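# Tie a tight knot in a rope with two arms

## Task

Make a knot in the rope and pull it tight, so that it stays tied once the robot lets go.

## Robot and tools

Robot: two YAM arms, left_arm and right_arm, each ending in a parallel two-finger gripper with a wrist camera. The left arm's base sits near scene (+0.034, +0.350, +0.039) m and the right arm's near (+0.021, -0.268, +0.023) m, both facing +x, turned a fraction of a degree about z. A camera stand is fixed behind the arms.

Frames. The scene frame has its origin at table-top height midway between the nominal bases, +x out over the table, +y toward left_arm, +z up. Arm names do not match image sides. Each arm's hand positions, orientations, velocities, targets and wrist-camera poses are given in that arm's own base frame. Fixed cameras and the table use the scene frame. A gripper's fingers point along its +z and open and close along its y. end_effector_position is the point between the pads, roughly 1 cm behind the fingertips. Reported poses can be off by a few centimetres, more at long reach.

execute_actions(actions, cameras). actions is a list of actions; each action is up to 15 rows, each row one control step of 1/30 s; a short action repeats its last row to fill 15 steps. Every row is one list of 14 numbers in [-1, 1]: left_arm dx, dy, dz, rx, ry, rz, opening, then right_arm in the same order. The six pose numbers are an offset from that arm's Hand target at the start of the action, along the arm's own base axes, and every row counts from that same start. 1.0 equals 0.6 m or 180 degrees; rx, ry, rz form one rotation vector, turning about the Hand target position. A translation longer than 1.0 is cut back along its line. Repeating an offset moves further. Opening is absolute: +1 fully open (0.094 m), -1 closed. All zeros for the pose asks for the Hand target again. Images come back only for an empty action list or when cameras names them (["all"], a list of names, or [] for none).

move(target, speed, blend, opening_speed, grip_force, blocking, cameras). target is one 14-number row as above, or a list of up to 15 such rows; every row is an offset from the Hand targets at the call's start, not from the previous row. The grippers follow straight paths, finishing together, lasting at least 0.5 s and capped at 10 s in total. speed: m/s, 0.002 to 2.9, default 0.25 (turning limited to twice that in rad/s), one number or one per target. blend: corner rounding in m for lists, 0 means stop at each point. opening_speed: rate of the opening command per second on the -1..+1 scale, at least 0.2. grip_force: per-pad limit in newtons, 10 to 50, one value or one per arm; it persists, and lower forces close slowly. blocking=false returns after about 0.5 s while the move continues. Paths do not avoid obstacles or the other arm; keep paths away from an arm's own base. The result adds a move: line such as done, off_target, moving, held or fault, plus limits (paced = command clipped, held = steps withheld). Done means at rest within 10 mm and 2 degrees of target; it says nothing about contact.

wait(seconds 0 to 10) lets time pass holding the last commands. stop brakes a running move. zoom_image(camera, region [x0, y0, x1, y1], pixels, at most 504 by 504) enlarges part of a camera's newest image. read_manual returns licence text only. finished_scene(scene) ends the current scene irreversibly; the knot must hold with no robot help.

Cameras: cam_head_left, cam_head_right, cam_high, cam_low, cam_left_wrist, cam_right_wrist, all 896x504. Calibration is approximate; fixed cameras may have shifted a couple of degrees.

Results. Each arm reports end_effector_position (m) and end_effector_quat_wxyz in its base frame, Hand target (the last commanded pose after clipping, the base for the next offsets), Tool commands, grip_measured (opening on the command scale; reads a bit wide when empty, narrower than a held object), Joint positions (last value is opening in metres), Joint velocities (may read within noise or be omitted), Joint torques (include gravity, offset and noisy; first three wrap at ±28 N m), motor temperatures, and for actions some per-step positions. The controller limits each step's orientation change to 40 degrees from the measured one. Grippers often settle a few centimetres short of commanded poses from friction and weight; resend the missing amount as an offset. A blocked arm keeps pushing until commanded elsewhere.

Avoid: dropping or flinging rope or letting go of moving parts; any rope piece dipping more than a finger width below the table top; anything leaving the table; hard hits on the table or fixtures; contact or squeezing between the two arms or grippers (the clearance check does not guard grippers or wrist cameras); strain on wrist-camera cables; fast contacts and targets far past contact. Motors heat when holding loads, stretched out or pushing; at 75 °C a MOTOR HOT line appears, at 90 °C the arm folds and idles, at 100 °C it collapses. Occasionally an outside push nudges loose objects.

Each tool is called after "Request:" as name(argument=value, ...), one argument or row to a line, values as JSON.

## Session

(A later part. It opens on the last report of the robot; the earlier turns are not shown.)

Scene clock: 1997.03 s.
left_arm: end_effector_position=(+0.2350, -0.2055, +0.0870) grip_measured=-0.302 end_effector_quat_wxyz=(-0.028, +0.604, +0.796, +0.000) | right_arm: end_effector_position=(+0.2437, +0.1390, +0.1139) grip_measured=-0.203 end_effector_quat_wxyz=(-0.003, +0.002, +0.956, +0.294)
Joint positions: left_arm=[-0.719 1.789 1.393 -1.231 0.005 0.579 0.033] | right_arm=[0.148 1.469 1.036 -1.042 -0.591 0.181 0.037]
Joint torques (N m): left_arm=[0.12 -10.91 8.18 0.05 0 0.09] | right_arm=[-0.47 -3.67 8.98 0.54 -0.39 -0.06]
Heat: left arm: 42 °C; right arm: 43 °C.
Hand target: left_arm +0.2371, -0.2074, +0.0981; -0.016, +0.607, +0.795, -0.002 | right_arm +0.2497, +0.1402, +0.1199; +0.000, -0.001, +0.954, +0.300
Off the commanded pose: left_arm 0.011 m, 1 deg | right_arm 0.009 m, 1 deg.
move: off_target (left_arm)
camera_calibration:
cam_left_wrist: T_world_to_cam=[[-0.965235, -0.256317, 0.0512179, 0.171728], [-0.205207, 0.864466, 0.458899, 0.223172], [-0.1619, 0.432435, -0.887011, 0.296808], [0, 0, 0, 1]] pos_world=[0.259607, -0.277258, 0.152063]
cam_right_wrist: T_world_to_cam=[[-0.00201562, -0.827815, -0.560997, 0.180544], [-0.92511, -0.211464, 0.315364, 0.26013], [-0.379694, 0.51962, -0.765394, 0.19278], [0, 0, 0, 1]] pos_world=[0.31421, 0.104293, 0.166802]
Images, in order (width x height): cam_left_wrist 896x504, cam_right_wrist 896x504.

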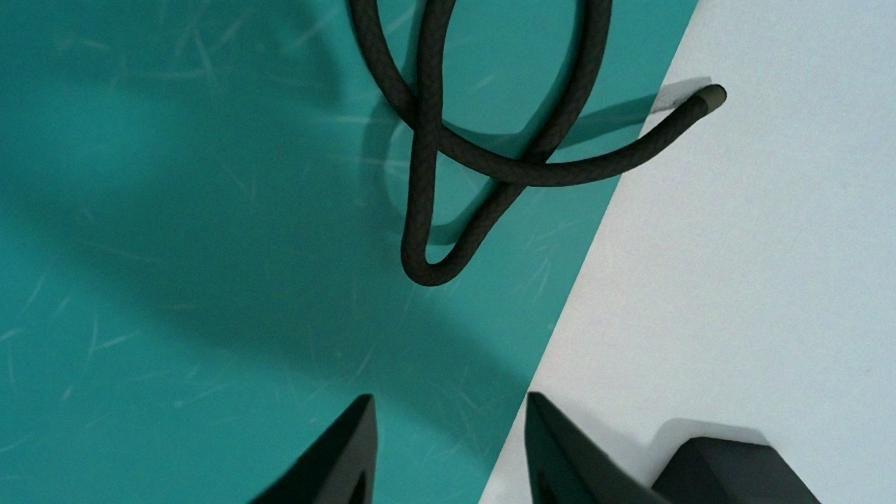

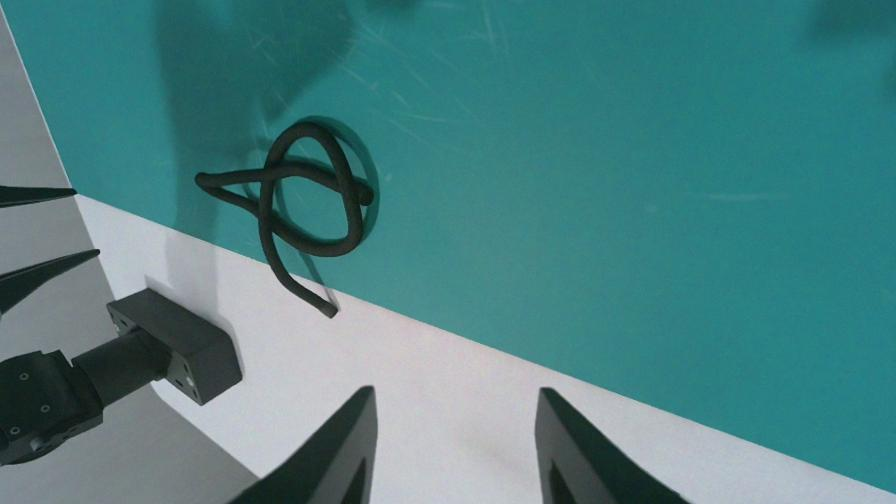

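Request:
execute_actions(
  actions=[],
)

Request:
zoom_image(
  camera="cam_right_wrist",
  region=[180, 90, 400, 340],
)

Scene clock: 2027.73 s.
left_arm: end_effector_position=(+0.2350, -0.2055, +0.0870) grip_measured=-0.302 end_effector_quat_wxyz=(-0.028, +0.604, +0.796, +0.000) | right_arm: end_effector_position=(+0.2437, +0.1390, +0.1139) grip_measured=-0.203 end_effector_quat_wxyz=(-0.003, +0.002, +0.956, +0.294)
Joint positions: left_arm=[-0.719 1.789 1.393 -1.231 0.005 0.58 0.033] | right_arm=[0.148 1.469 1.036 -1.042 -0.591 0.181 0.037]
Joint velocities: within noise
Joint torques (N m): left_arm=[0.12 -10.88 8.2 0.06 0 0.08] | right_arm=[-0.47 -3.69 8.99 0.55 -0.39 -0.06]
Motor temperatures (°C): left_arm=[29 41 36 31 31 31 30] | right_arm=[30 36 43 32 30 31 31]
Heat: left arm: 41 °C; right arm: 43 °C.
Hand target: left_arm +0.2372, -0.2074, +0.0981; -0.016, +0.607, +0.794, -0.002 | right_arm +0.2497, +0.1402, +0.1199; +0.000, -0.001, +0.954, +0.300
Tool commands: left_gripper/opening=-0.3 right_gripper/opening=-0.2
Off the commanded pose: left_arm 0.011 m, 1 deg | right_arm 0.009 m, 1 deg.
camera_calibration:
cam_left_wrist: T_world_to_cam=[[-0.965436, -0.255547, 0.0512639, 0.17189], [-0.2045, 0.86464, 0.458887, 0.223019], [-0.161592, 0.432543, -0.887014, 0.296743], [0, 0, 0, 1]] pos_world=[0.259508, -0.277259, 0.152063]
cam_right_wrist: T_world_to_cam=[[-0.00201562, -0.827815, -0.560997, 0.180544], [-0.92511, -0.211464, 0.315364, 0.26013], [-0.379694, 0.51962, -0.765394, 0.19278], [0, 0, 0, 1]] pos_world=[0.31421, 0.104293, 0.166802]

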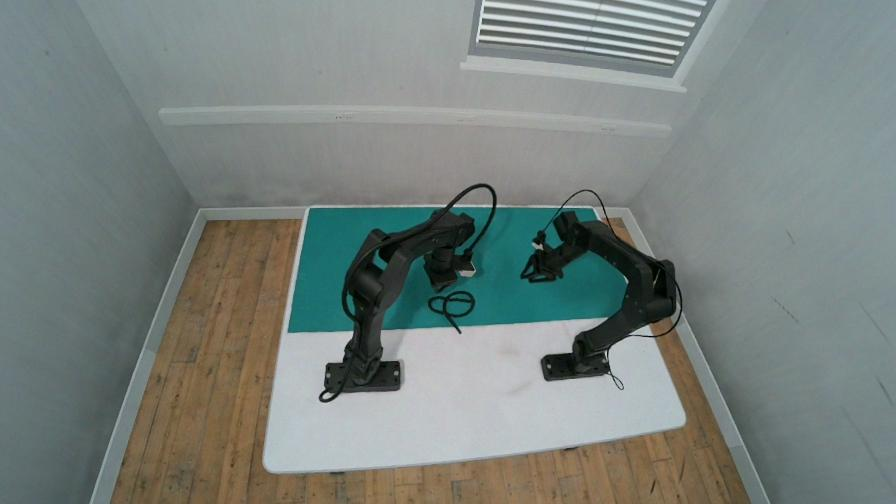

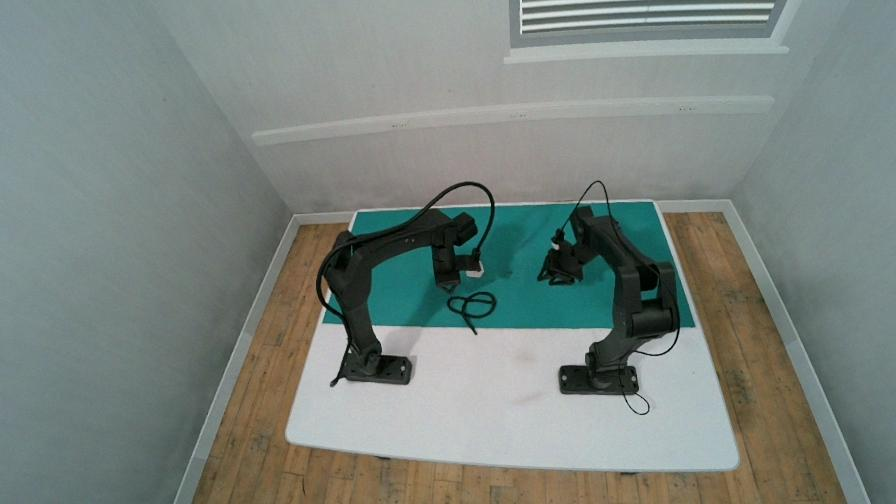

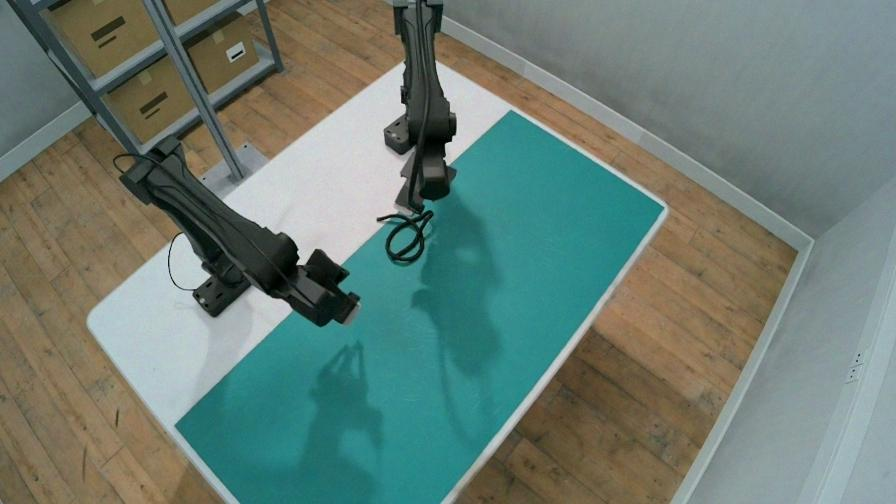

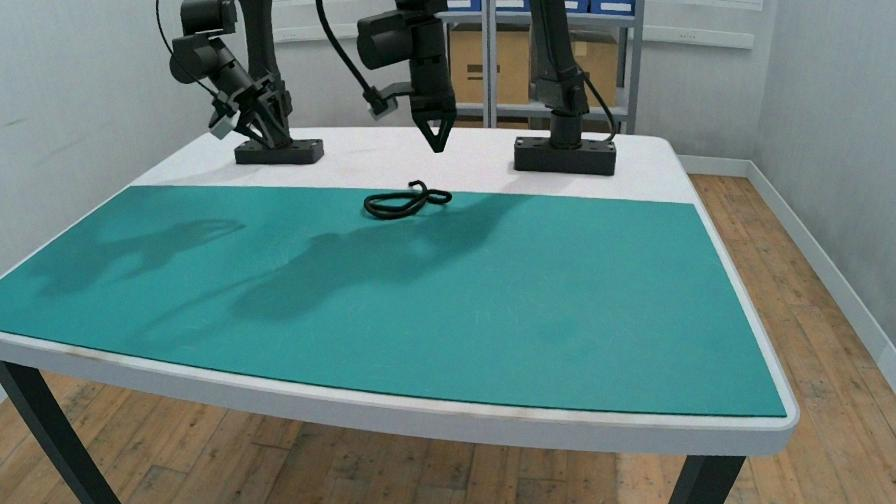

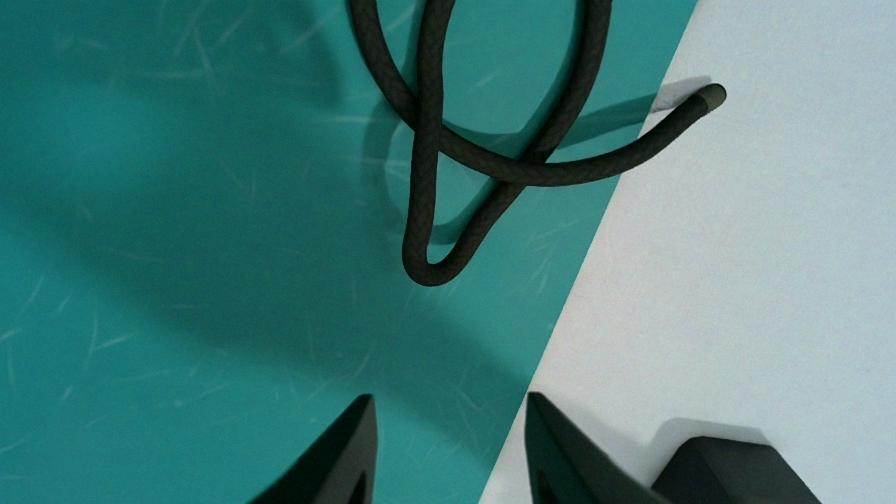

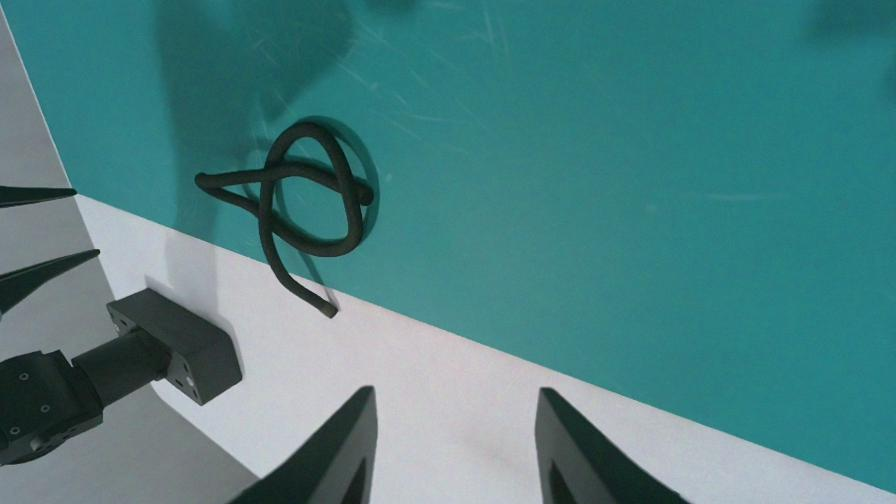

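Scaled by 2.016.

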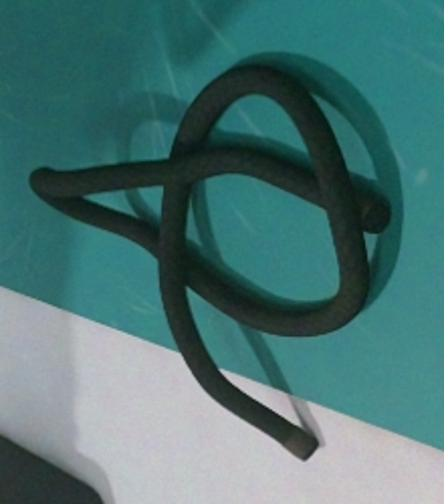

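Request:
move(
  target=[0,0.333,0.05,0,0,0,-0.3,0,0,0,0,0,0,-0.3],
)

Request:
move(
  target=[0,0,0,0,0,0,-0.3,-0.011,0.19,-0.06,-0.046,-0.217,0.376,-0.3],
  speed=0.35,
  cameras=["cam_right_wrist"],
)

Scene clock: 2056.27 s.
left_arm: end_effector_position=(+0.2457, -0.0072, +0.1271) grip_measured=-0.302 end_effector_quat_wxyz=(-0.011, +0.604, +0.797, +0.005) | right_arm: end_effector_position=(+0.2437, +0.1391, +0.1140) grip_measured=-0.297 end_effector_quat_wxyz=(-0.003, +0.002, +0.956, +0.295)
Joint positions: left_arm=[-0.049 1.484 1.228 -1.328 -0.021 1.249 0.033] | right_arm=[0.148 1.469 1.036 -1.042 -0.591 0.181 0.033]
Joint torques (N m): left_arm=[0.2 -7.77 5.64 0.1 0.04 0.09] | right_arm=[-0.49 -3.67 8.99 0.55 -0.39 -0.06]
Heat: left arm: 41 °C; right arm: 44 °C.
Hand target: left_arm +0.2372, -0.0076, +0.1282; -0.016, +0.607, +0.795, -0.002 | right_arm +0.2497, +0.1403, +0.1199; +0.000, -0.001, +0.954, +0.301
Off the commanded pose: left_arm 0.009 m, 1 deg | right_arm 0.009 m, 1 deg.
move: done

Scene clock: 2059.03 s.
left_arm: end_effector_position=(+0.2457, -0.0072, +0.1271) grip_measured=-0.302 end_effector_quat_wxyz=(-0.011, +0.604, +0.797, +0.005) | right_arm: end_effector_position=(+0.2351, +0.2453, +0.0797) grip_measured=-0.297 end_effector_quat_wxyz=(+0.124, -0.610, +0.765, +0.167)
Joint positions: left_arm=[-0.049 1.484 1.228 -1.328 -0.021 1.249 0.033] | right_arm=[0.623 1.625 1.105 -0.809 -0.346 -0.68 0.033]
Joint torques (N m): left_arm=[0.18 -7.77 5.67 0.1 0.04 0.1] | right_arm=[0.39 -4.83 9.07 1.18 -0.22 -0.06]
Heat: left arm: 41 °C; right arm: 44 °C.
Hand target: left_arm +0.2372, -0.0076, +0.1282; -0.016, +0.607, +0.794, -0.002 | right_arm +0.2432, +0.2542, +0.0839; +0.136, -0.615, +0.758, +0.169
Off the commanded pose: left_arm 0.009 m, 1 deg | right_arm 0.013 m, 2 deg.
move: off_target (right_arm)
camera_calibration:
cam_right_wrist: T_world_to_cam=[[0.97473, -0.198883, -0.101721, -0.171206], [-0.202001, -0.979155, -0.021229, 0.330606], [-0.0953787, 0.0412403, -0.994586, 0.176931], [0, 0, 0, 1]] pos_world=[0.250538, 0.282367, 0.165576]
Images, in order (width x height): cam_right_wrist 896x504.

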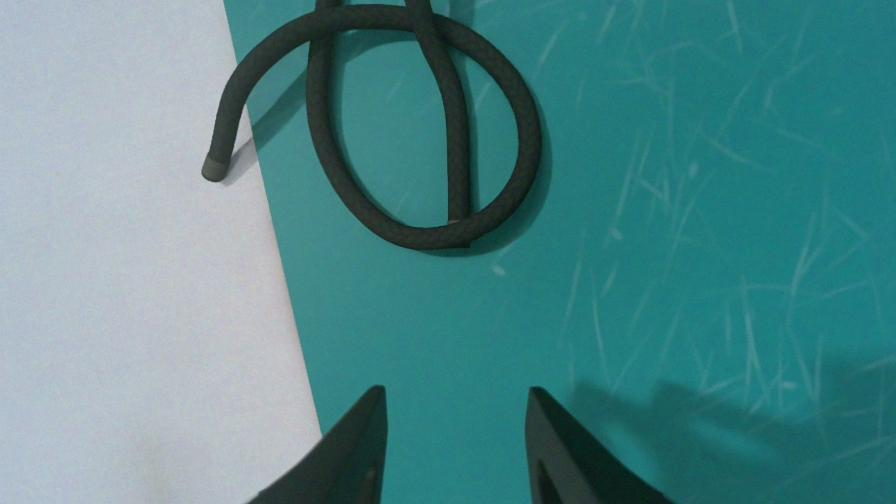

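Request:
move(
  target=[0,0,0,0,0,0,-0.3,0.0188,0.167,-0.065,-0.139,0,0,-0.3],
  cameras=["cam_right_wrist"],
)

Scene clock: 2085.57 s.
left_arm: end_effector_position=(+0.2457, -0.0072, +0.1271) grip_measured=-0.302 end_effector_quat_wxyz=(-0.011, +0.604, +0.797, +0.005) | right_arm: end_effector_position=(+0.2523, +0.3523, +0.0507) grip_measured=-0.297 end_effector_quat_wxyz=(+0.007, -0.632, +0.775, +0.004)
Joint positions: left_arm=[-0.049 1.484 1.228 -1.328 -0.021 1.249 0.033] | right_arm=[0.945 2.216 1.864 -1.202 -0.004 -0.423 0.033]
Joint torques (N m): left_arm=[0.2 -7.77 5.67 0.1 0.04 0.1] | right_arm=[0.01 -8.27 8.83 0.37 0.02 0.09]
Heat: left arm: 41 °C; right arm: 45 °C.
Hand target: left_arm +0.2372, -0.0076, +0.1282; -0.016, +0.607, +0.794, -0.002 | right_arm +0.2545, +0.3544, +0.0449; -0.001, -0.630, +0.777, +0.000
Off the commanded pose: left_arm 0.009 m, 1 deg | right_arm 0.007 m, 1 deg.
move: done
camera_calibration:
cam_right_wrist: T_world_to_cam=[[0.980209, -0.197897, 0.0052901, -0.176841], [-0.186444, -0.913835, 0.360754, 0.39186], [-0.0665579, -0.354601, -0.932646, 0.274354], [0, 0, 0, 1]] pos_world=[0.264661, 0.420386, 0.115445]
Images, in order (width x height): cam_right_wrist 896x504.

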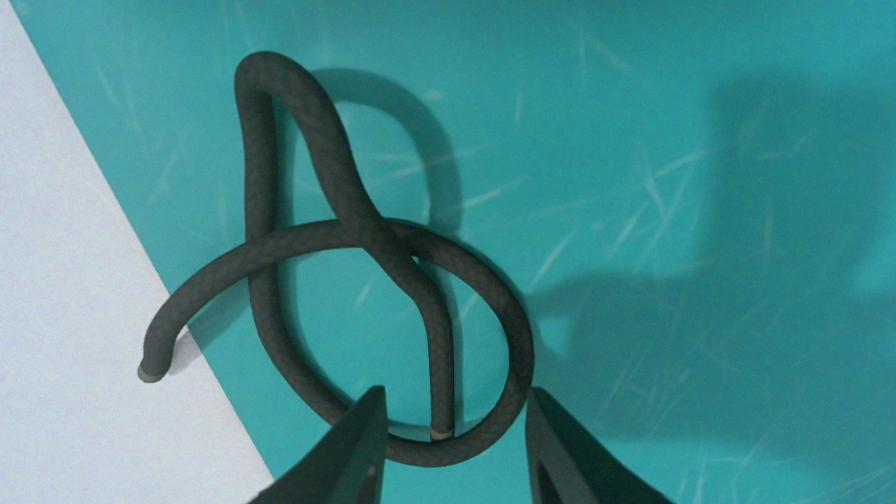

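Request:
move(
  target=[
    [0,0,0,0,0,0,-0.3,-0.0155,-0.011,-0.07,0,0,0,-0.45],
    [0,0,0,0,0,0,-0.3,-0.0155,-0.011,-0.105,0,0,0,-0.45],
    [0,0,0,0,0,0,-0.3,-0.0155,-0.011,-0.105,0,0,0,-0.95],
  ],
  speed=0.15,
  opening_speed=0.8,
  cameras=["cam_right_wrist"],
)

Scene clock: 2100.17 s.
left_arm: end_effector_position=(+0.2457, -0.0072, +0.1271) grip_measured=-0.302 end_effector_quat_wxyz=(-0.011, +0.604, +0.797, +0.005) | right_arm: end_effector_position=(+0.2513, +0.3491, -0.0002) grip_measured=-0.882 end_effector_quat_wxyz=(+0.014, -0.629, +0.778, +0.002)
Joint positions: left_arm=[-0.049 1.484 1.228 -1.328 -0.021 1.249 0.033] | right_arm=[0.946 2.235 1.687 -0.994 0.004 -0.413 0.006]
Joint torques (N m): left_arm=[0.18 -7.75 5.65 0.1 0.04 0.09] | right_arm=[0.53 -8.36 4.85 0.79 -0.04 0.08]
Heat: left arm: 41 °C; right arm: 46 °C.
Hand target: left_arm +0.2372, -0.0076, +0.1282; -0.016, +0.607, +0.794, -0.002 | right_arm +0.2451, +0.3478, -0.0181; -0.001, -0.630, +0.777, +0.000
Off the commanded pose: left_arm 0.009 m, 1 deg | right_arm 0.019 m, 2 deg.
move: off_target (right_arm); target 3's new opening was sent with right_arm's hand 0.019 m and 1 deg from that target
camera_calibration:
cam_right_wrist: T_world_to_cam=[[0.978254, -0.206667, 0.0175196, -0.172552], [-0.199444, -0.914143, 0.352938, 0.410571], [-0.0569252, -0.348757, -0.935483, 0.221187], [0, 0, 0, 1]] pos_world=[0.263276, 0.4168, 0.0650333]
Images, in order (width x height): cam_right_wrist 896x504.

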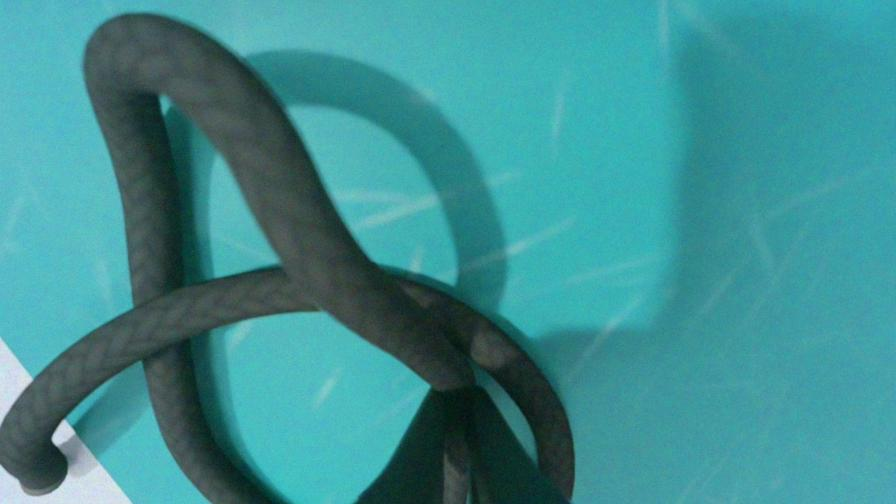

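Request:
move(
  target=[0,0,0,0,0,0,-0.3,-0.006,-0.042,-0.01,0,0,0,-0.95],
  speed=0.06,
)

Request:
move(
  target=[
    [0,0,0,0,0,0,-0.3,0,0,0,0,0,0,-0.5],
    [0,0,0,0,0,0,-0.3,0,0.01,0.06,0,0,0,-0.5],
    [0,0,0,0,0,0,-0.3,0,-0.15,0.12,0.139,0,0,-0.4],
  ],
  speed=0.15,
  opening_speed=0.6,
  cameras=["cam_right_wrist"],
)

Scene clock: 2106.43 s.
left_arm: end_effector_position=(+0.2457, -0.0072, +0.1271) grip_measured=-0.302 end_effector_quat_wxyz=(-0.011, +0.604, +0.797, +0.005) | right_arm: end_effector_position=(+0.2522, +0.3463, +0.0004) grip_measured=-0.950 end_effector_quat_wxyz=(+0.046, -0.632, +0.774, +0.014)
Joint positions: left_arm=[-0.049 1.484 1.228 -1.328 -0.021 1.249 0.033] | right_arm=[0.937 2.166 1.573 -0.882 -0.004 -0.432 0.002]
Joint torques (N m): left_arm=[0.21 -7.75 5.64 0.1 0.04 0.1] | right_arm=[-0.88 -8.03 2.8 0.49 0.02 -0.01]
Heat: left arm: 41 °C; right arm: 44 °C.
Hand target: left_arm +0.2372, -0.0076, +0.1282; -0.016, +0.607, +0.794, -0.002 | right_arm +0.2416, +0.3226, -0.0241; -0.001, -0.630, +0.777, +0.000
Off the commanded pose: left_arm 0.009 m, 1 deg | right_arm 0.036 m, 6 deg.
move: off_target (right_arm)

Scene clock: 2111.10 s.
left_arm: end_effector_position=(+0.2457, -0.0072, +0.1271) grip_measured=-0.302 end_effector_quat_wxyz=(-0.011, +0.604, +0.797, +0.005) | right_arm: end_effector_position=(+0.2441, +0.2333, +0.0446) grip_measured=-0.403 end_effector_quat_wxyz=(+0.126, -0.614, +0.762, +0.162)
Joint positions: left_arm=[-0.049 1.484 1.228 -1.328 -0.021 1.249 0.033] | right_arm=[0.576 1.674 1.013 -0.681 -0.348 -0.741 0.028]
Joint torques (N m): left_arm=[0.18 -7.76 5.64 0.11 0.03 0.09] | right_arm=[-0.44 -8.27 4.71 1.16 -0.31 -0.03]
Heat: left arm: 41 °C; right arm: 44 °C.
Hand target: left_arm +0.2372, -0.0076, +0.1282; -0.016, +0.607, +0.794, -0.002 | right_arm +0.2415, +0.2325, +0.0478; +0.136, -0.615, +0.758, +0.168
Off the commanded pose: left_arm 0.009 m, 1 deg | right_arm 0.004 m, 1 deg.
move: done
camera_calibration:
cam_right_wrist: T_world_to_cam=[[0.977682, -0.190328, -0.0889602, -0.189271], [-0.19273, -0.981065, -0.0191535, 0.317984], [-0.0836303, 0.0358713, -0.995851, 0.141818], [0, 0, 0, 1]] pos_world=[0.258192, 0.270852, 0.130483]
Images, in order (width x height): cam_right_wrist 896x504.

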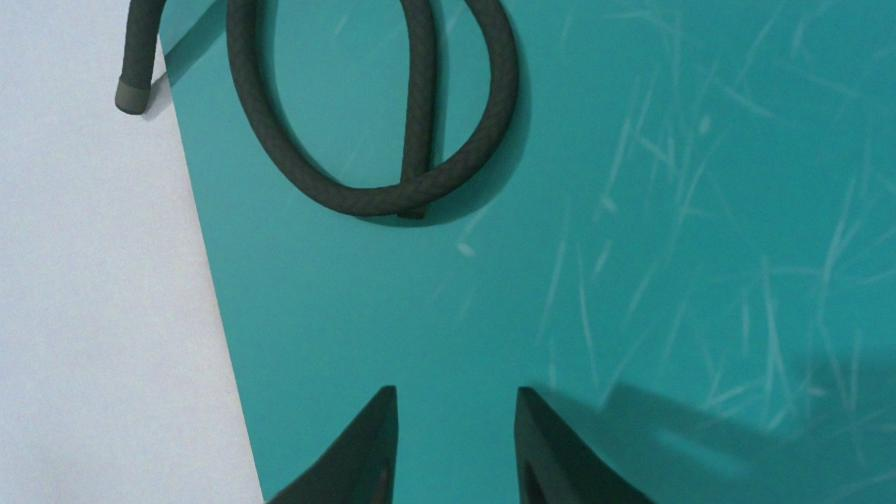

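Request:
move(
  target=[
    [0,0,0,0,0,0,-0.3,0.006,0.196,0,-0.139,0,0,-0.45],
    [0,0,0,0,0,0,-0.3,0.006,0.196,-0.05,-0.139,0,0,-0.45],
    [0,0,0,0,0,0,-0.3,0.006,0.196,-0.09,-0.139,0,0,-0.45],
  ],
  speed=0.2,
  blend=[0.02,0.0,0],
  opening_speed=0.8,
  cameras=["cam_right_wrist"],
)

Scene clock: 2135.53 s.
left_arm: end_effector_position=(+0.2457, -0.0072, +0.1271) grip_measured=-0.302 end_effector_quat_wxyz=(-0.011, +0.604, +0.797, +0.005) | right_arm: end_effector_position=(+0.2478, +0.3537, +0.0094) grip_measured=-0.447 end_effector_quat_wxyz=(+0.013, -0.631, +0.775, +0.005)
Joint positions: left_arm=[-0.049 1.484 1.228 -1.328 -0.021 1.249 0.033] | right_arm=[0.956 2.232 1.722 -1.034 -0.004 -0.411 0.026]
Joint torques (N m): left_arm=[0.17 -7.76 5.65 0.1 0.04 0.1] | right_arm=[0.1 -8.69 5.05 0.74 0.03 0.09]
Heat: left arm: 41 °C; right arm: 43 °C.
Hand target: left_arm +0.2372, -0.0076, +0.1282; -0.016, +0.607, +0.794, -0.002 | right_arm +0.2452, +0.3502, -0.0061; -0.001, -0.630, +0.777, +0.000
Off the commanded pose: left_arm 0.009 m, 1 deg | right_arm 0.016 m, 2 deg.
move: off_target (right_arm); blend cut to 0.015 m at target 1
camera_calibration:
cam_right_wrist: T_world_to_cam=[[0.979863, -0.199425, 0.00989508, -0.171285], [-0.190122, -0.916719, 0.351397, 0.409227], [-0.0610062, -0.346202, -0.936174, 0.23172], [0, 0, 0, 1]] pos_world=[0.259775, 0.42121, 0.0748241]
Images, in order (width x height): cam_right_wrist 896x504.

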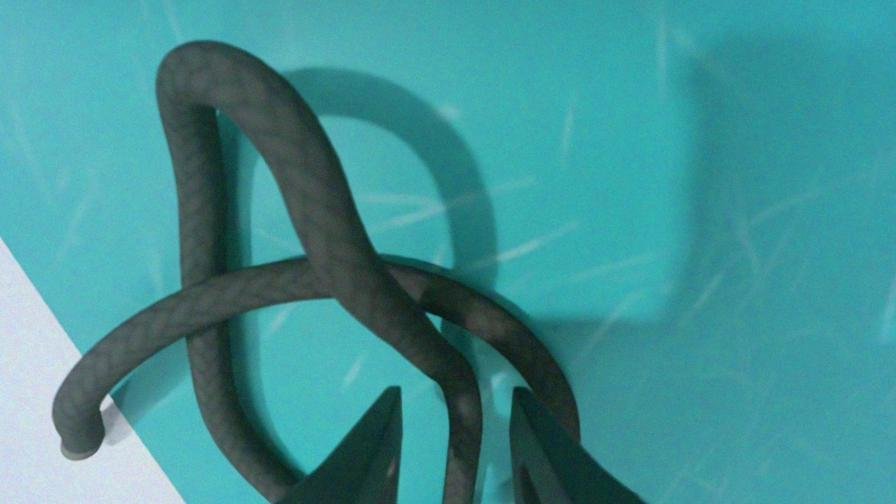

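Request:
move(
  target=[
    [0,0,0,0,0,0,-0.3,0,-0.008,-0.016,0,0,0,-0.45],
    [0,0,0,0,0,0,-0.3,0,-0.008,-0.016,0,0,0,-0.98],
  ],
  speed=0.15,
  opening_speed=0.8,
)

Scene clock: 2142.03 s.
left_arm: end_effector_position=(+0.2457, -0.0072, +0.1271) grip_measured=-0.302 end_effector_quat_wxyz=(-0.011, +0.604, +0.797, +0.005) | right_arm: end_effector_position=(+0.2469, +0.3513, +0.0004) grip_measured=-0.977 end_effector_quat_wxyz=(+0.015, -0.631, +0.775, +0.004)
Joint positions: left_arm=[-0.049 1.484 1.228 -1.328 -0.021 1.249 0.033] | right_arm=[0.956 2.23 1.682 -0.992 0 -0.411 0.001]
Joint torques (N m): left_arm=[0.18 -7.76 5.67 0.1 0.04 0.09] | right_arm=[-0.4 -8.75 4.74 0.73 -0.01 0.03]
Heat: left arm: 41 °C; right arm: 43 °C.
Hand target: left_arm +0.2372, -0.0076, +0.1282; -0.016, +0.607, +0.794, -0.002 | right_arm +0.2451, +0.3454, -0.0157; -0.001, -0.630, +0.777, +0.000
Off the commanded pose: left_arm 0.009 m, 1 deg | right_arm 0.017 m, 2 deg.
move: off_target (right_arm); target 2's new opening was sent with right_arm's hand 0.017 m and 2 deg from that target

Request:
move(
  target=[
    [0,0,0,0,0,0,-0.3,0,0,0.005,0,0,0,-0.45],
    [0,0,0,0,0,0,-0.3,0,-0.003,-0.021,0,0,0,-0.45],
    [0,0,0,0,0,0,-0.3,0,-0.003,-0.021,0,0,0,-0.96],
  ],
  speed=0.15,
  opening_speed=0.8,
)

Scene clock: 2152.40 s.
left_arm: end_effector_position=(+0.2457, -0.0072, +0.1271) grip_measured=-0.302 end_effector_quat_wxyz=(-0.011, +0.604, +0.797, +0.005) | right_arm: end_effector_position=(+0.2446, +0.3500, -0.0068) grip_measured=-0.836 end_effector_quat_wxyz=(+0.013, -0.631, +0.775, +0.007)
Joint positions: left_arm=[-0.049 1.484 1.228 -1.328 -0.021 1.249 0.033] | right_arm=[0.956 2.231 1.654 -0.965 -0.007 -0.411 0.008]
Joint torques (N m): left_arm=[0.2 -7.76 5.65 0.1 0.03 0.1] | right_arm=[-0.54 -7.95 4.3 0.92 0.05 0]
Heat: left arm: 41 °C; right arm: 43 °C.
Hand target: left_arm +0.2372, -0.0076, +0.1282; -0.016, +0.607, +0.794, -0.002 | right_arm +0.2452, +0.3436, -0.0282; -0.001, -0.630, +0.777, +0.000
Off the commanded pose: left_arm 0.009 m, 1 deg | right_arm 0.022 m, 2 deg.
move: off_target (right_arm); target 3's new opening was sent with right_arm's hand 0.022 m and 2 deg from that target

Request:
move(
  target=[0,0,0,0,0,0,-0.3,-0.01,-0.06,0.004,0,0,0,-0.96],
  speed=0.08,
  cameras=["cam_right_wrist"],
)

Scene clock: 2157.20 s.
left_arm: end_effector_position=(+0.2457, -0.0072, +0.1271) grip_measured=-0.302 end_effector_quat_wxyz=(-0.011, +0.604, +0.797, +0.005) | right_arm: end_effector_position=(+0.2438, +0.3472, -0.0073) grip_measured=-0.836 end_effector_quat_wxyz=(+0.051, -0.638, +0.768, +0.037)
Joint positions: left_arm=[-0.049 1.484 1.228 -1.328 -0.021 1.249 0.033] | right_arm=[0.936 2.144 1.5 -0.81 -0.048 -0.448 0.008]
Joint torques (N m): left_arm=[0.2 -7.75 5.65 0.1 0.04 0.09] | right_arm=[-1.98 -9.22 2.7 0.12 0.4 -0.04]
Heat: left arm: 40 °C; right arm: 42 °C.
Hand target: left_arm +0.2372, -0.0076, +0.1282; -0.016, +0.607, +0.794, -0.002 | right_arm +0.2392, +0.3077, -0.0258; -0.001, -0.630, +0.777, +0.000
Off the commanded pose: left_arm 0.009 m, 1 deg | right_arm 0.044 m, 7 deg.
move: off_target (right_arm)
camera_calibration:
cam_right_wrist: T_world_to_cam=[[0.983398, -0.181189, 0.00995476, -0.175753], [-0.177654, -0.950132, 0.256298, 0.416281], [-0.0369801, -0.253811, -0.966547, 0.175409], [0, 0, 0, 1]] pos_world=[0.253276, 0.408198, 0.0645982]
Images, in order (width x height): cam_right_wrist 896x504.

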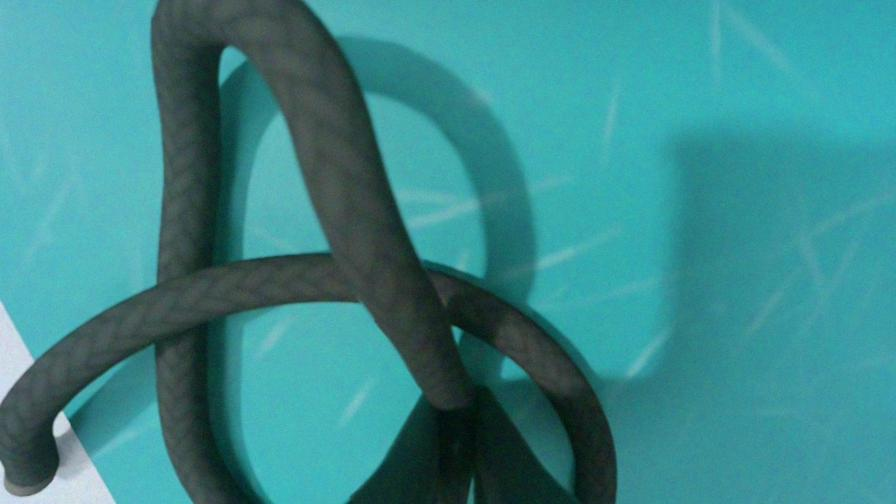

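Request:
move(
  target=[
    [0,0,0,0,0,0,-0.3,0,0.04,0.03,0,0,0,-0.96],
    [0,0,0,0,0,0,-0.3,0,0.01,0.03,0,0,0,-0.96],
  ],
  speed=0.08,
  cameras=["cam_right_wrist"],
)

Scene clock: 2162.73 s.
left_arm: end_effector_position=(+0.2457, -0.0072, +0.1271) grip_measured=-0.302 end_effector_quat_wxyz=(-0.011, +0.604, +0.797, +0.005) | right_arm: end_effector_position=(+0.2399, +0.3214, -0.0073) grip_measured=-0.836 end_effector_quat_wxyz=(+0.003, -0.631, +0.776, +0.003)
Joint positions: left_arm=[-0.049 1.484 1.228 -1.328 -0.021 1.249 0.033] | right_arm=[0.925 2.157 1.53 -0.937 -0.004 -0.44 0.008]
Joint torques (N m): left_arm=[0.18 -7.76 5.65 0.1 0.04 0.09] | right_arm=[-0.69 -10.95 4.03 0.56 0.05 0]
Heat: left arm: 40 °C; right arm: 42 °C.
Hand target: left_arm +0.2372, -0.0076, +0.1282; -0.016, +0.607, +0.794, -0.002 | right_arm +0.2391, +0.3136, -0.0079; -0.001, -0.630, +0.777, +0.000
Off the commanded pose: left_arm 0.009 m, 1 deg | right_arm 0.008 m, 0 deg.
move: done
camera_calibration:
cam_right_wrist: T_world_to_cam=[[0.979627, -0.20082, 0.00130994, -0.169449], [-0.187109, -0.910333, 0.369166, 0.381349], [-0.0729435, -0.36189, -0.929362, 0.212322], [0, 0, 0, 1]] pos_world=[0.252838, 0.389963, 0.0567647]
Images, in order (width x height): cam_right_wrist 896x504.

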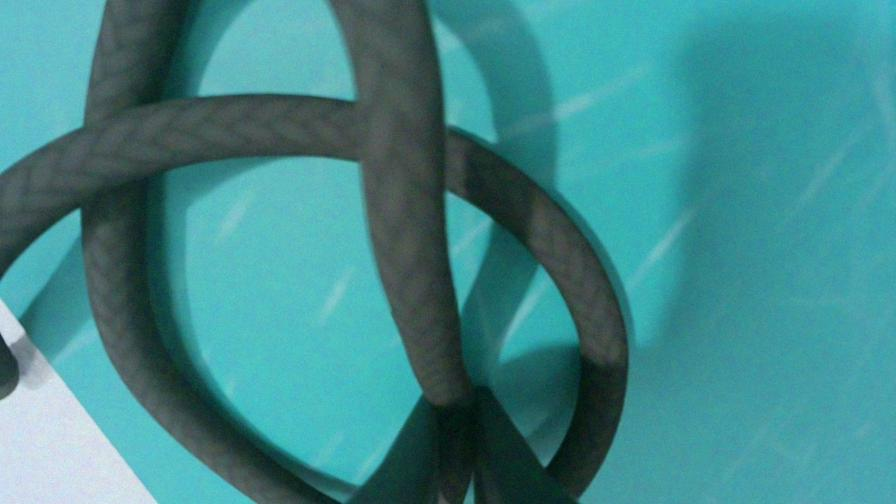

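Moved ~2.6 cm. Release and look.

Request:
move(
  target=[
    [0,0,0,0,0,0,-0.3,0,0,0,0,0,0,-0.45],
    [0,0,0,0,0,0,-0.3,0,0.01,0.08,0,0,0,-0.4],
    [0,0,0,0,0,0,-0.3,0,-0.13,0.1,0.139,0,0,-0.4],
  ],
  speed=0.15,
  opening_speed=0.6,
  cameras=["cam_right_wrist"],
)

Scene clock: 2172.63 s.
left_arm: end_effector_position=(+0.2457, -0.0072, +0.1271) grip_measured=-0.302 end_effector_quat_wxyz=(-0.011, +0.604, +0.797, +0.005) | right_arm: end_effector_position=(+0.2416, +0.2364, +0.0486) grip_measured=-0.403 end_effector_quat_wxyz=(+0.126, -0.614, +0.762, +0.162)
Joint positions: left_arm=[-0.049 1.484 1.228 -1.328 -0.021 1.249 0.033] | right_arm=[0.59 1.666 1.022 -0.693 -0.345 -0.726 0.028]
Joint torques (N m): left_arm=[0.18 -7.76 5.65 0.1 0.04 0.09] | right_arm=[-0.46 -8.34 4.75 1.18 -0.32 -0.04]
Heat: left arm: 40 °C; right arm: 43 °C.
Hand target: left_arm +0.2372, -0.0076, +0.1282; -0.016, +0.607, +0.794, -0.002 | right_arm +0.2391, +0.2356, +0.0521; +0.136, -0.615, +0.758, +0.169
Off the commanded pose: left_arm 0.009 m, 1 deg | right_arm 0.004 m, 1 deg.
move: done; target 2's new opening was sent with right_arm's hand 0.017 m and 2 deg from that target
camera_calibration:
cam_right_wrist: T_world_to_cam=[[0.977547, -0.190717, -0.0896063, -0.185729], [-0.193069, -0.981015, -0.0182761, 0.320689], [-0.0844195, 0.035166, -0.99581, 0.145876], [0, 0, 0, 1]] pos_world=[0.255789, 0.274049, 0.134484]
Images, in order (width x height): cam_right_wrist 896x504.

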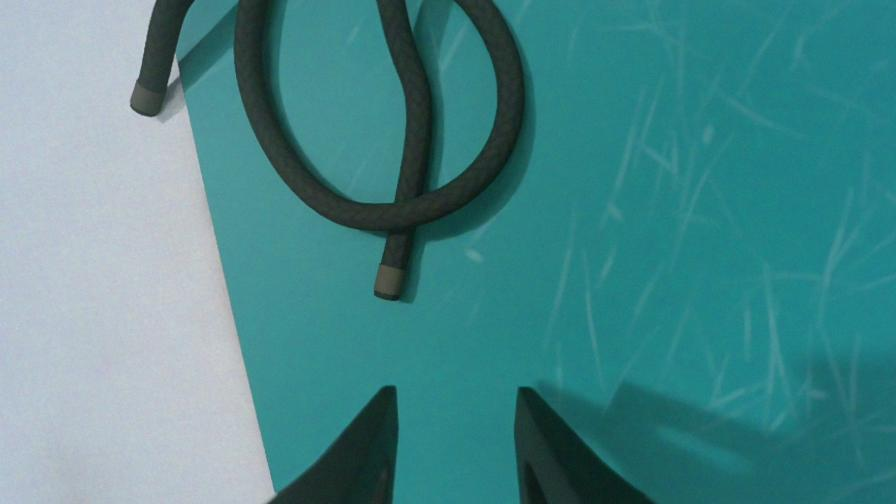

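Request:
move(
  target=[
    [0,0,0,0,0,0,-0.3,-0.031,0.05,-0.05,0,0,-0.044,-0.4],
    [0,0,0,0,0,0,-0.3,-0.031,0.071,-0.12,0,0,-0.044,-0.4],
    [0,0,0,0,0,0,-0.3,-0.031,0.071,-0.12,0,0,-0.044,-0.97],
  ],
  speed=0.15,
  opening_speed=0.8,
  cameras=["cam_right_wrist"],
)

Scene clock: 2185.70 s.
left_arm: end_effector_position=(+0.2457, -0.0072, +0.1271) grip_measured=-0.302 end_effector_quat_wxyz=(-0.011, +0.604, +0.797, +0.005) | right_arm: end_effector_position=(+0.2295, +0.2745, -0.0062) grip_measured=-0.841 end_effector_quat_wxyz=(+0.158, -0.557, +0.802, +0.146)
Joint positions: left_arm=[-0.049 1.484 1.228 -1.328 -0.021 1.249 0.033] | right_arm=[0.752 1.756 0.855 -0.305 -0.239 -0.418 0.007]
Joint torques (N m): left_arm=[0.2 -7.77 5.65 0.1 0.03 0.09] | right_arm=[0.81 -4.25 4.31 1.77 -0.36 0.06]
Heat: left arm: 40 °C; right arm: 43 °C.
Hand target: left_arm +0.2372, -0.0076, +0.1282; -0.016, +0.607, +0.794, -0.002 | right_arm +0.2206, +0.2783, -0.0198; +0.147, -0.561, +0.799, +0.159
Off the commanded pose: left_arm 0.009 m, 1 deg | right_arm 0.017 m, 2 deg.
move: off_target (right_arm); target 3's new opening was sent with right_arm's hand 0.014 m and 1 deg from that target
camera_calibration:
cam_right_wrist: T_world_to_cam=[[0.940516, -0.335328, -0.054629, -0.123109], [-0.337771, -0.940199, -0.044006, 0.376449], [-0.0366057, 0.0598404, -0.997537, 0.0712021], [0, 0, 0, 1]] pos_world=[0.245546, 0.308394, 0.0808673]
Images, in order (width x height): cam_right_wrist 896x504.

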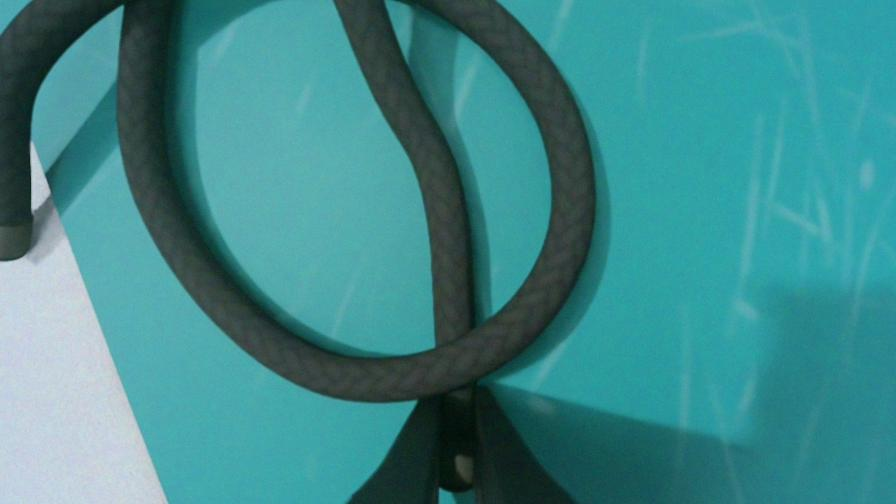

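Request:
move(
  target=[
    [-0.1,-0.15,0,0,0,0.75,-0.3,0,0,0,0,0,0,-0.97],
    [-0.132,-0.362,-0.09,0,0,0.75,-0.3,0,0,0,0,0,0,-0.97],
  ],
  speed=0.35,
  blend=[0.03,0],
  cameras=["cam_left_wrist","cam_right_wrist"],
)

Scene clock: 2206.53 s.
left_arm: end_effector_position=(+0.1496, -0.2171, +0.0684) grip_measured=-0.302 end_effector_quat_wxyz=(-0.015, -0.499, +0.866, +0.000) | right_arm: end_effector_position=(+0.2295, +0.2745, -0.0062) grip_measured=-0.841 end_effector_quat_wxyz=(+0.158, -0.557, +0.802, +0.146)
Joint positions: left_arm=[-0.951 1.572 1.076 -1.077 0.03 -1.996 0.033] | right_arm=[0.752 1.756 0.855 -0.305 -0.239 -0.418 0.007]
Joint torques (N m): left_arm=[-0.21 -6.41 8.9 0.4 -0.19 -0.08] | right_arm=[0.83 -4.26 4.31 1.78 -0.37 0.07]
Heat: left arm: 40 °C; right arm: 43 °C.
Hand target: left_arm +0.1579, -0.2248, +0.0741; -0.004, -0.502, +0.865, -0.015 | right_arm +0.2206, +0.2783, -0.0198; +0.147, -0.561, +0.799, +0.159
Off the commanded pose: left_arm 0.013 m, 2 deg | right_arm 0.017 m, 2 deg.
move: off_target (left_arm, right_arm)
camera_calibration:
cam_left_wrist: T_world_to_cam=[[0.857488, -0.514498, 0.00228407, -0.23814], [-0.461914, -0.767878, 0.443844, -0.0907285], [-0.226603, -0.381646, -0.896101, 0.105037], [0, 0, 0, 1]] pos_world=[0.186095, -0.152104, 0.134937]
cam_right_wrist: T_world_to_cam=[[0.940516, -0.335328, -0.054629, -0.123109], [-0.337771, -0.940199, -0.044006, 0.376449], [-0.0366057, 0.0598404, -0.997537, 0.0712021], [0, 0, 0, 1]] pos_world=[0.245546, 0.308394, 0.0808673]
Images, in order (width x height): cam_left_wrist 896x504, cam_right_wrist 896x504.

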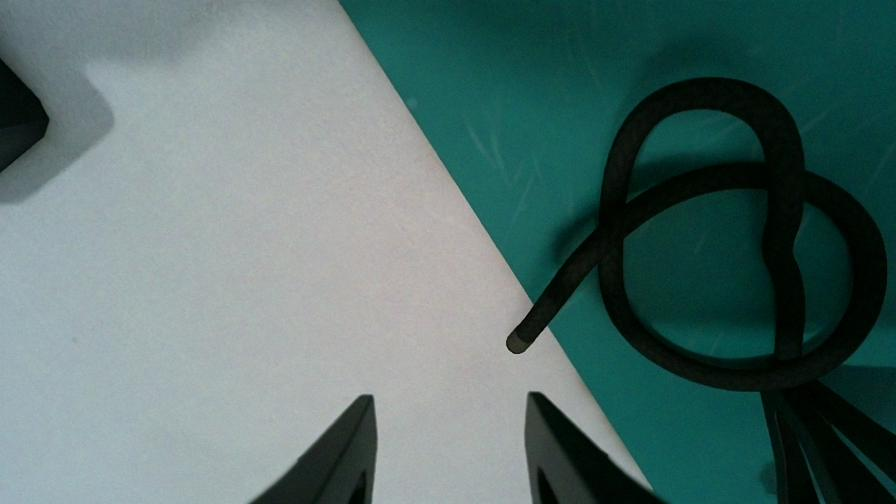

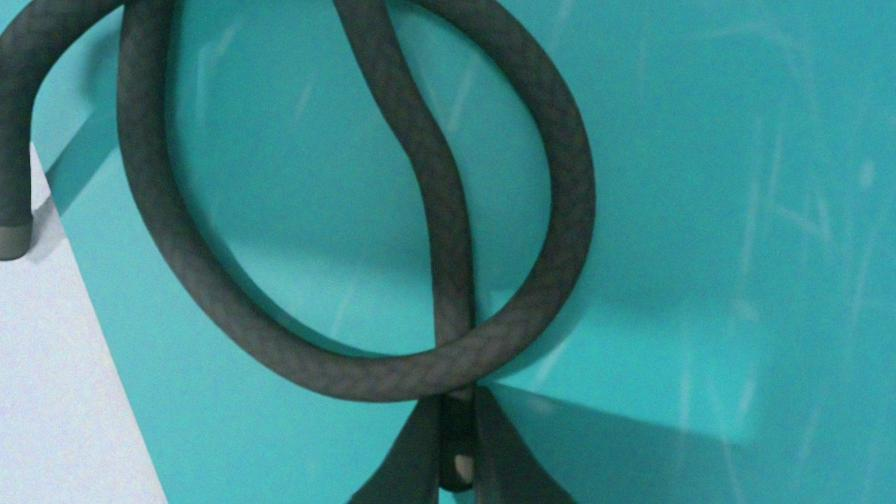

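Request:
move(
  target=[
    [0.03,-0.079,-0.1,0,0,-0.083,-0.3,0,0,0,0,0,0,-0.97],
    [0.03,-0.079,-0.173,0,0,-0.083,-0.3,0,0,0,0,0,0,-0.97],
  ],
  speed=0.15,
  cameras=["cam_left_wrist"],
)

Scene clock: 2228.13 s.
left_arm: end_effector_position=(+0.1693, -0.2634, +0.0123) grip_measured=-0.302 end_effector_quat_wxyz=(-0.014, -0.389, +0.921, -0.004) | right_arm: end_effector_position=(+0.2295, +0.2745, -0.0062) grip_measured=-0.841 end_effector_quat_wxyz=(+0.158, -0.557, +0.802, +0.146)
Joint positions: left_arm=[-0.986 1.824 1.126 -0.87 0.03 -1.784 0.033] | right_arm=[0.752 1.756 0.855 -0.305 -0.239 -0.418 0.007]
Joint torques (N m): left_arm=[0.09 -9.06 6.09 0.32 0 0.02] | right_arm=[0.83 -4.26 4.31 1.78 -0.37 0.07]
Heat: left arm: 38 °C; right arm: 43 °C.
Hand target: left_arm +0.1693, -0.2633, +0.0123; -0.014, -0.389, +0.921, -0.004 (not the last commanded pose) | right_arm +0.2206, +0.2783, -0.0198; +0.147, -0.561, +0.799, +0.159
Off the commanded pose: left_arm 0.043 m, 2 deg | right_arm 0.017 m, 2 deg.
move: held (left_arm; a check stopped the path), off_target (right_arm); path passed 1 of 2 targets; limits=held
pose unreachable (left arm): on one or more control steps of this call, first in action 0 (counted from 0), this arm could not follow its commanded pose, so it was not sent that pose on those steps. It may still have moved: this result reports where it is.
cause: moving toward the commanded pose would bring a part of the arm too close to another arm (this arm's wrist (the part past joint 4) and the right arm's wrist (the part past joint 4), along the way the arms are being sent, or toward where that arm still pushes).
camera_calibration:
cam_left_wrist: T_world_to_cam=[[0.70612, -0.707961, 0.0136528, -0.304157], [-0.637696, -0.62742, 0.446865, -0.0256515], [-0.307797, -0.324247, -0.894497, 0.0704362], [0, 0, 0, 1]] pos_world=[0.220093, -0.208586, 0.0786204]
Images, in order (width x height): cam_left_wrist 896x504.

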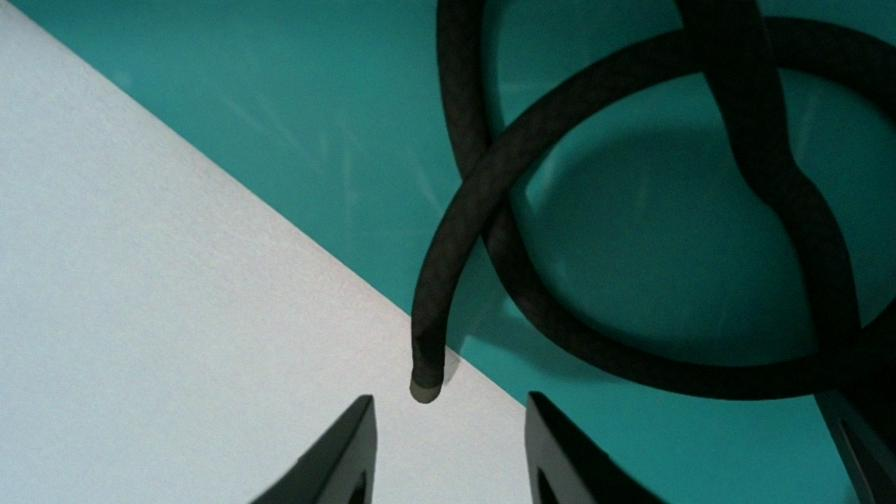

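Request:
move(
  target=[0,0,0.02,0,0,0,-0.3,0,-0.035,0.01,0.125,0,0,-0.97],
  speed=0.1,
  cameras=["cam_left_wrist"],
)

Scene clock: 2241.00 s.
left_arm: end_effector_position=(+0.1650, -0.2595, +0.0124) grip_measured=-0.302 end_effector_quat_wxyz=(-0.017, -0.387, +0.922, +0.006) | right_arm: end_effector_position=(+0.2285, +0.2631, -0.0032) grip_measured=-0.841 end_effector_quat_wxyz=(+0.269, -0.524, +0.748, +0.306)
Joint positions: left_arm=[-0.99 1.824 1.126 -0.892 0.031 -1.784 0.033] | right_arm=[0.541 1.731 0.55 0.206 -0.634 -0.481 0.007]
Joint torques (N m): left_arm=[0.4 -10.84 8.16 0.06 -0.02 0.01] | right_arm=[-0.7 -4.23 3.48 1.76 -0.36 -0.02]
Heat: left arm: 38 °C; right arm: 42 °C.
Hand target: left_arm +0.1694, -0.2634, +0.0243; -0.014, -0.389, +0.921, -0.005 | right_arm +0.2205, +0.2573, -0.0139; +0.254, -0.522, +0.752, +0.312
Off the commanded pose: left_arm 0.013 m, 1 deg | right_arm 0.014 m, 2 deg.
move: off_target (left_arm, right_arm)
camera_calibration:
cam_left_wrist: T_world_to_cam=[[0.703421, -0.71072, -0.00867783, -0.298324], [-0.634025, -0.632939, 0.444297, -0.0279398], [-0.321264, -0.307026, -0.895837, 0.0771662], [0, 0, 0, 1]] pos_world=[0.216923, -0.206017, 0.0789532]
Images, in order (width x height): cam_left_wrist 896x504.

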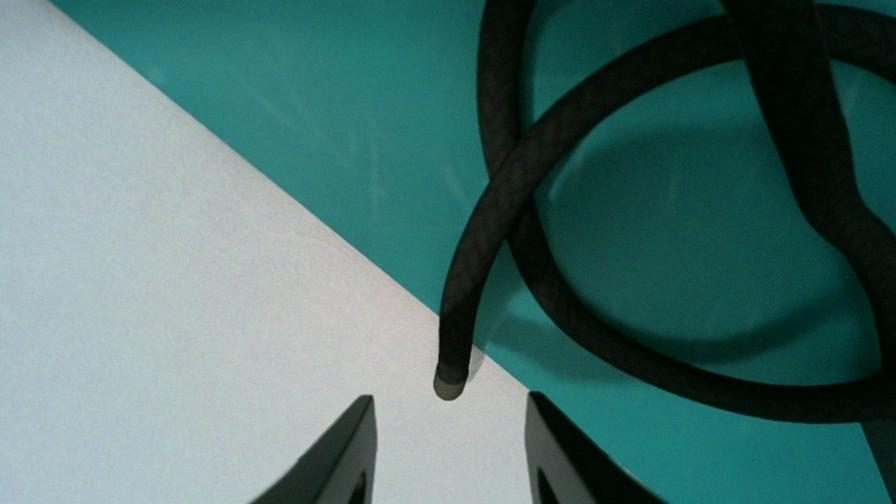

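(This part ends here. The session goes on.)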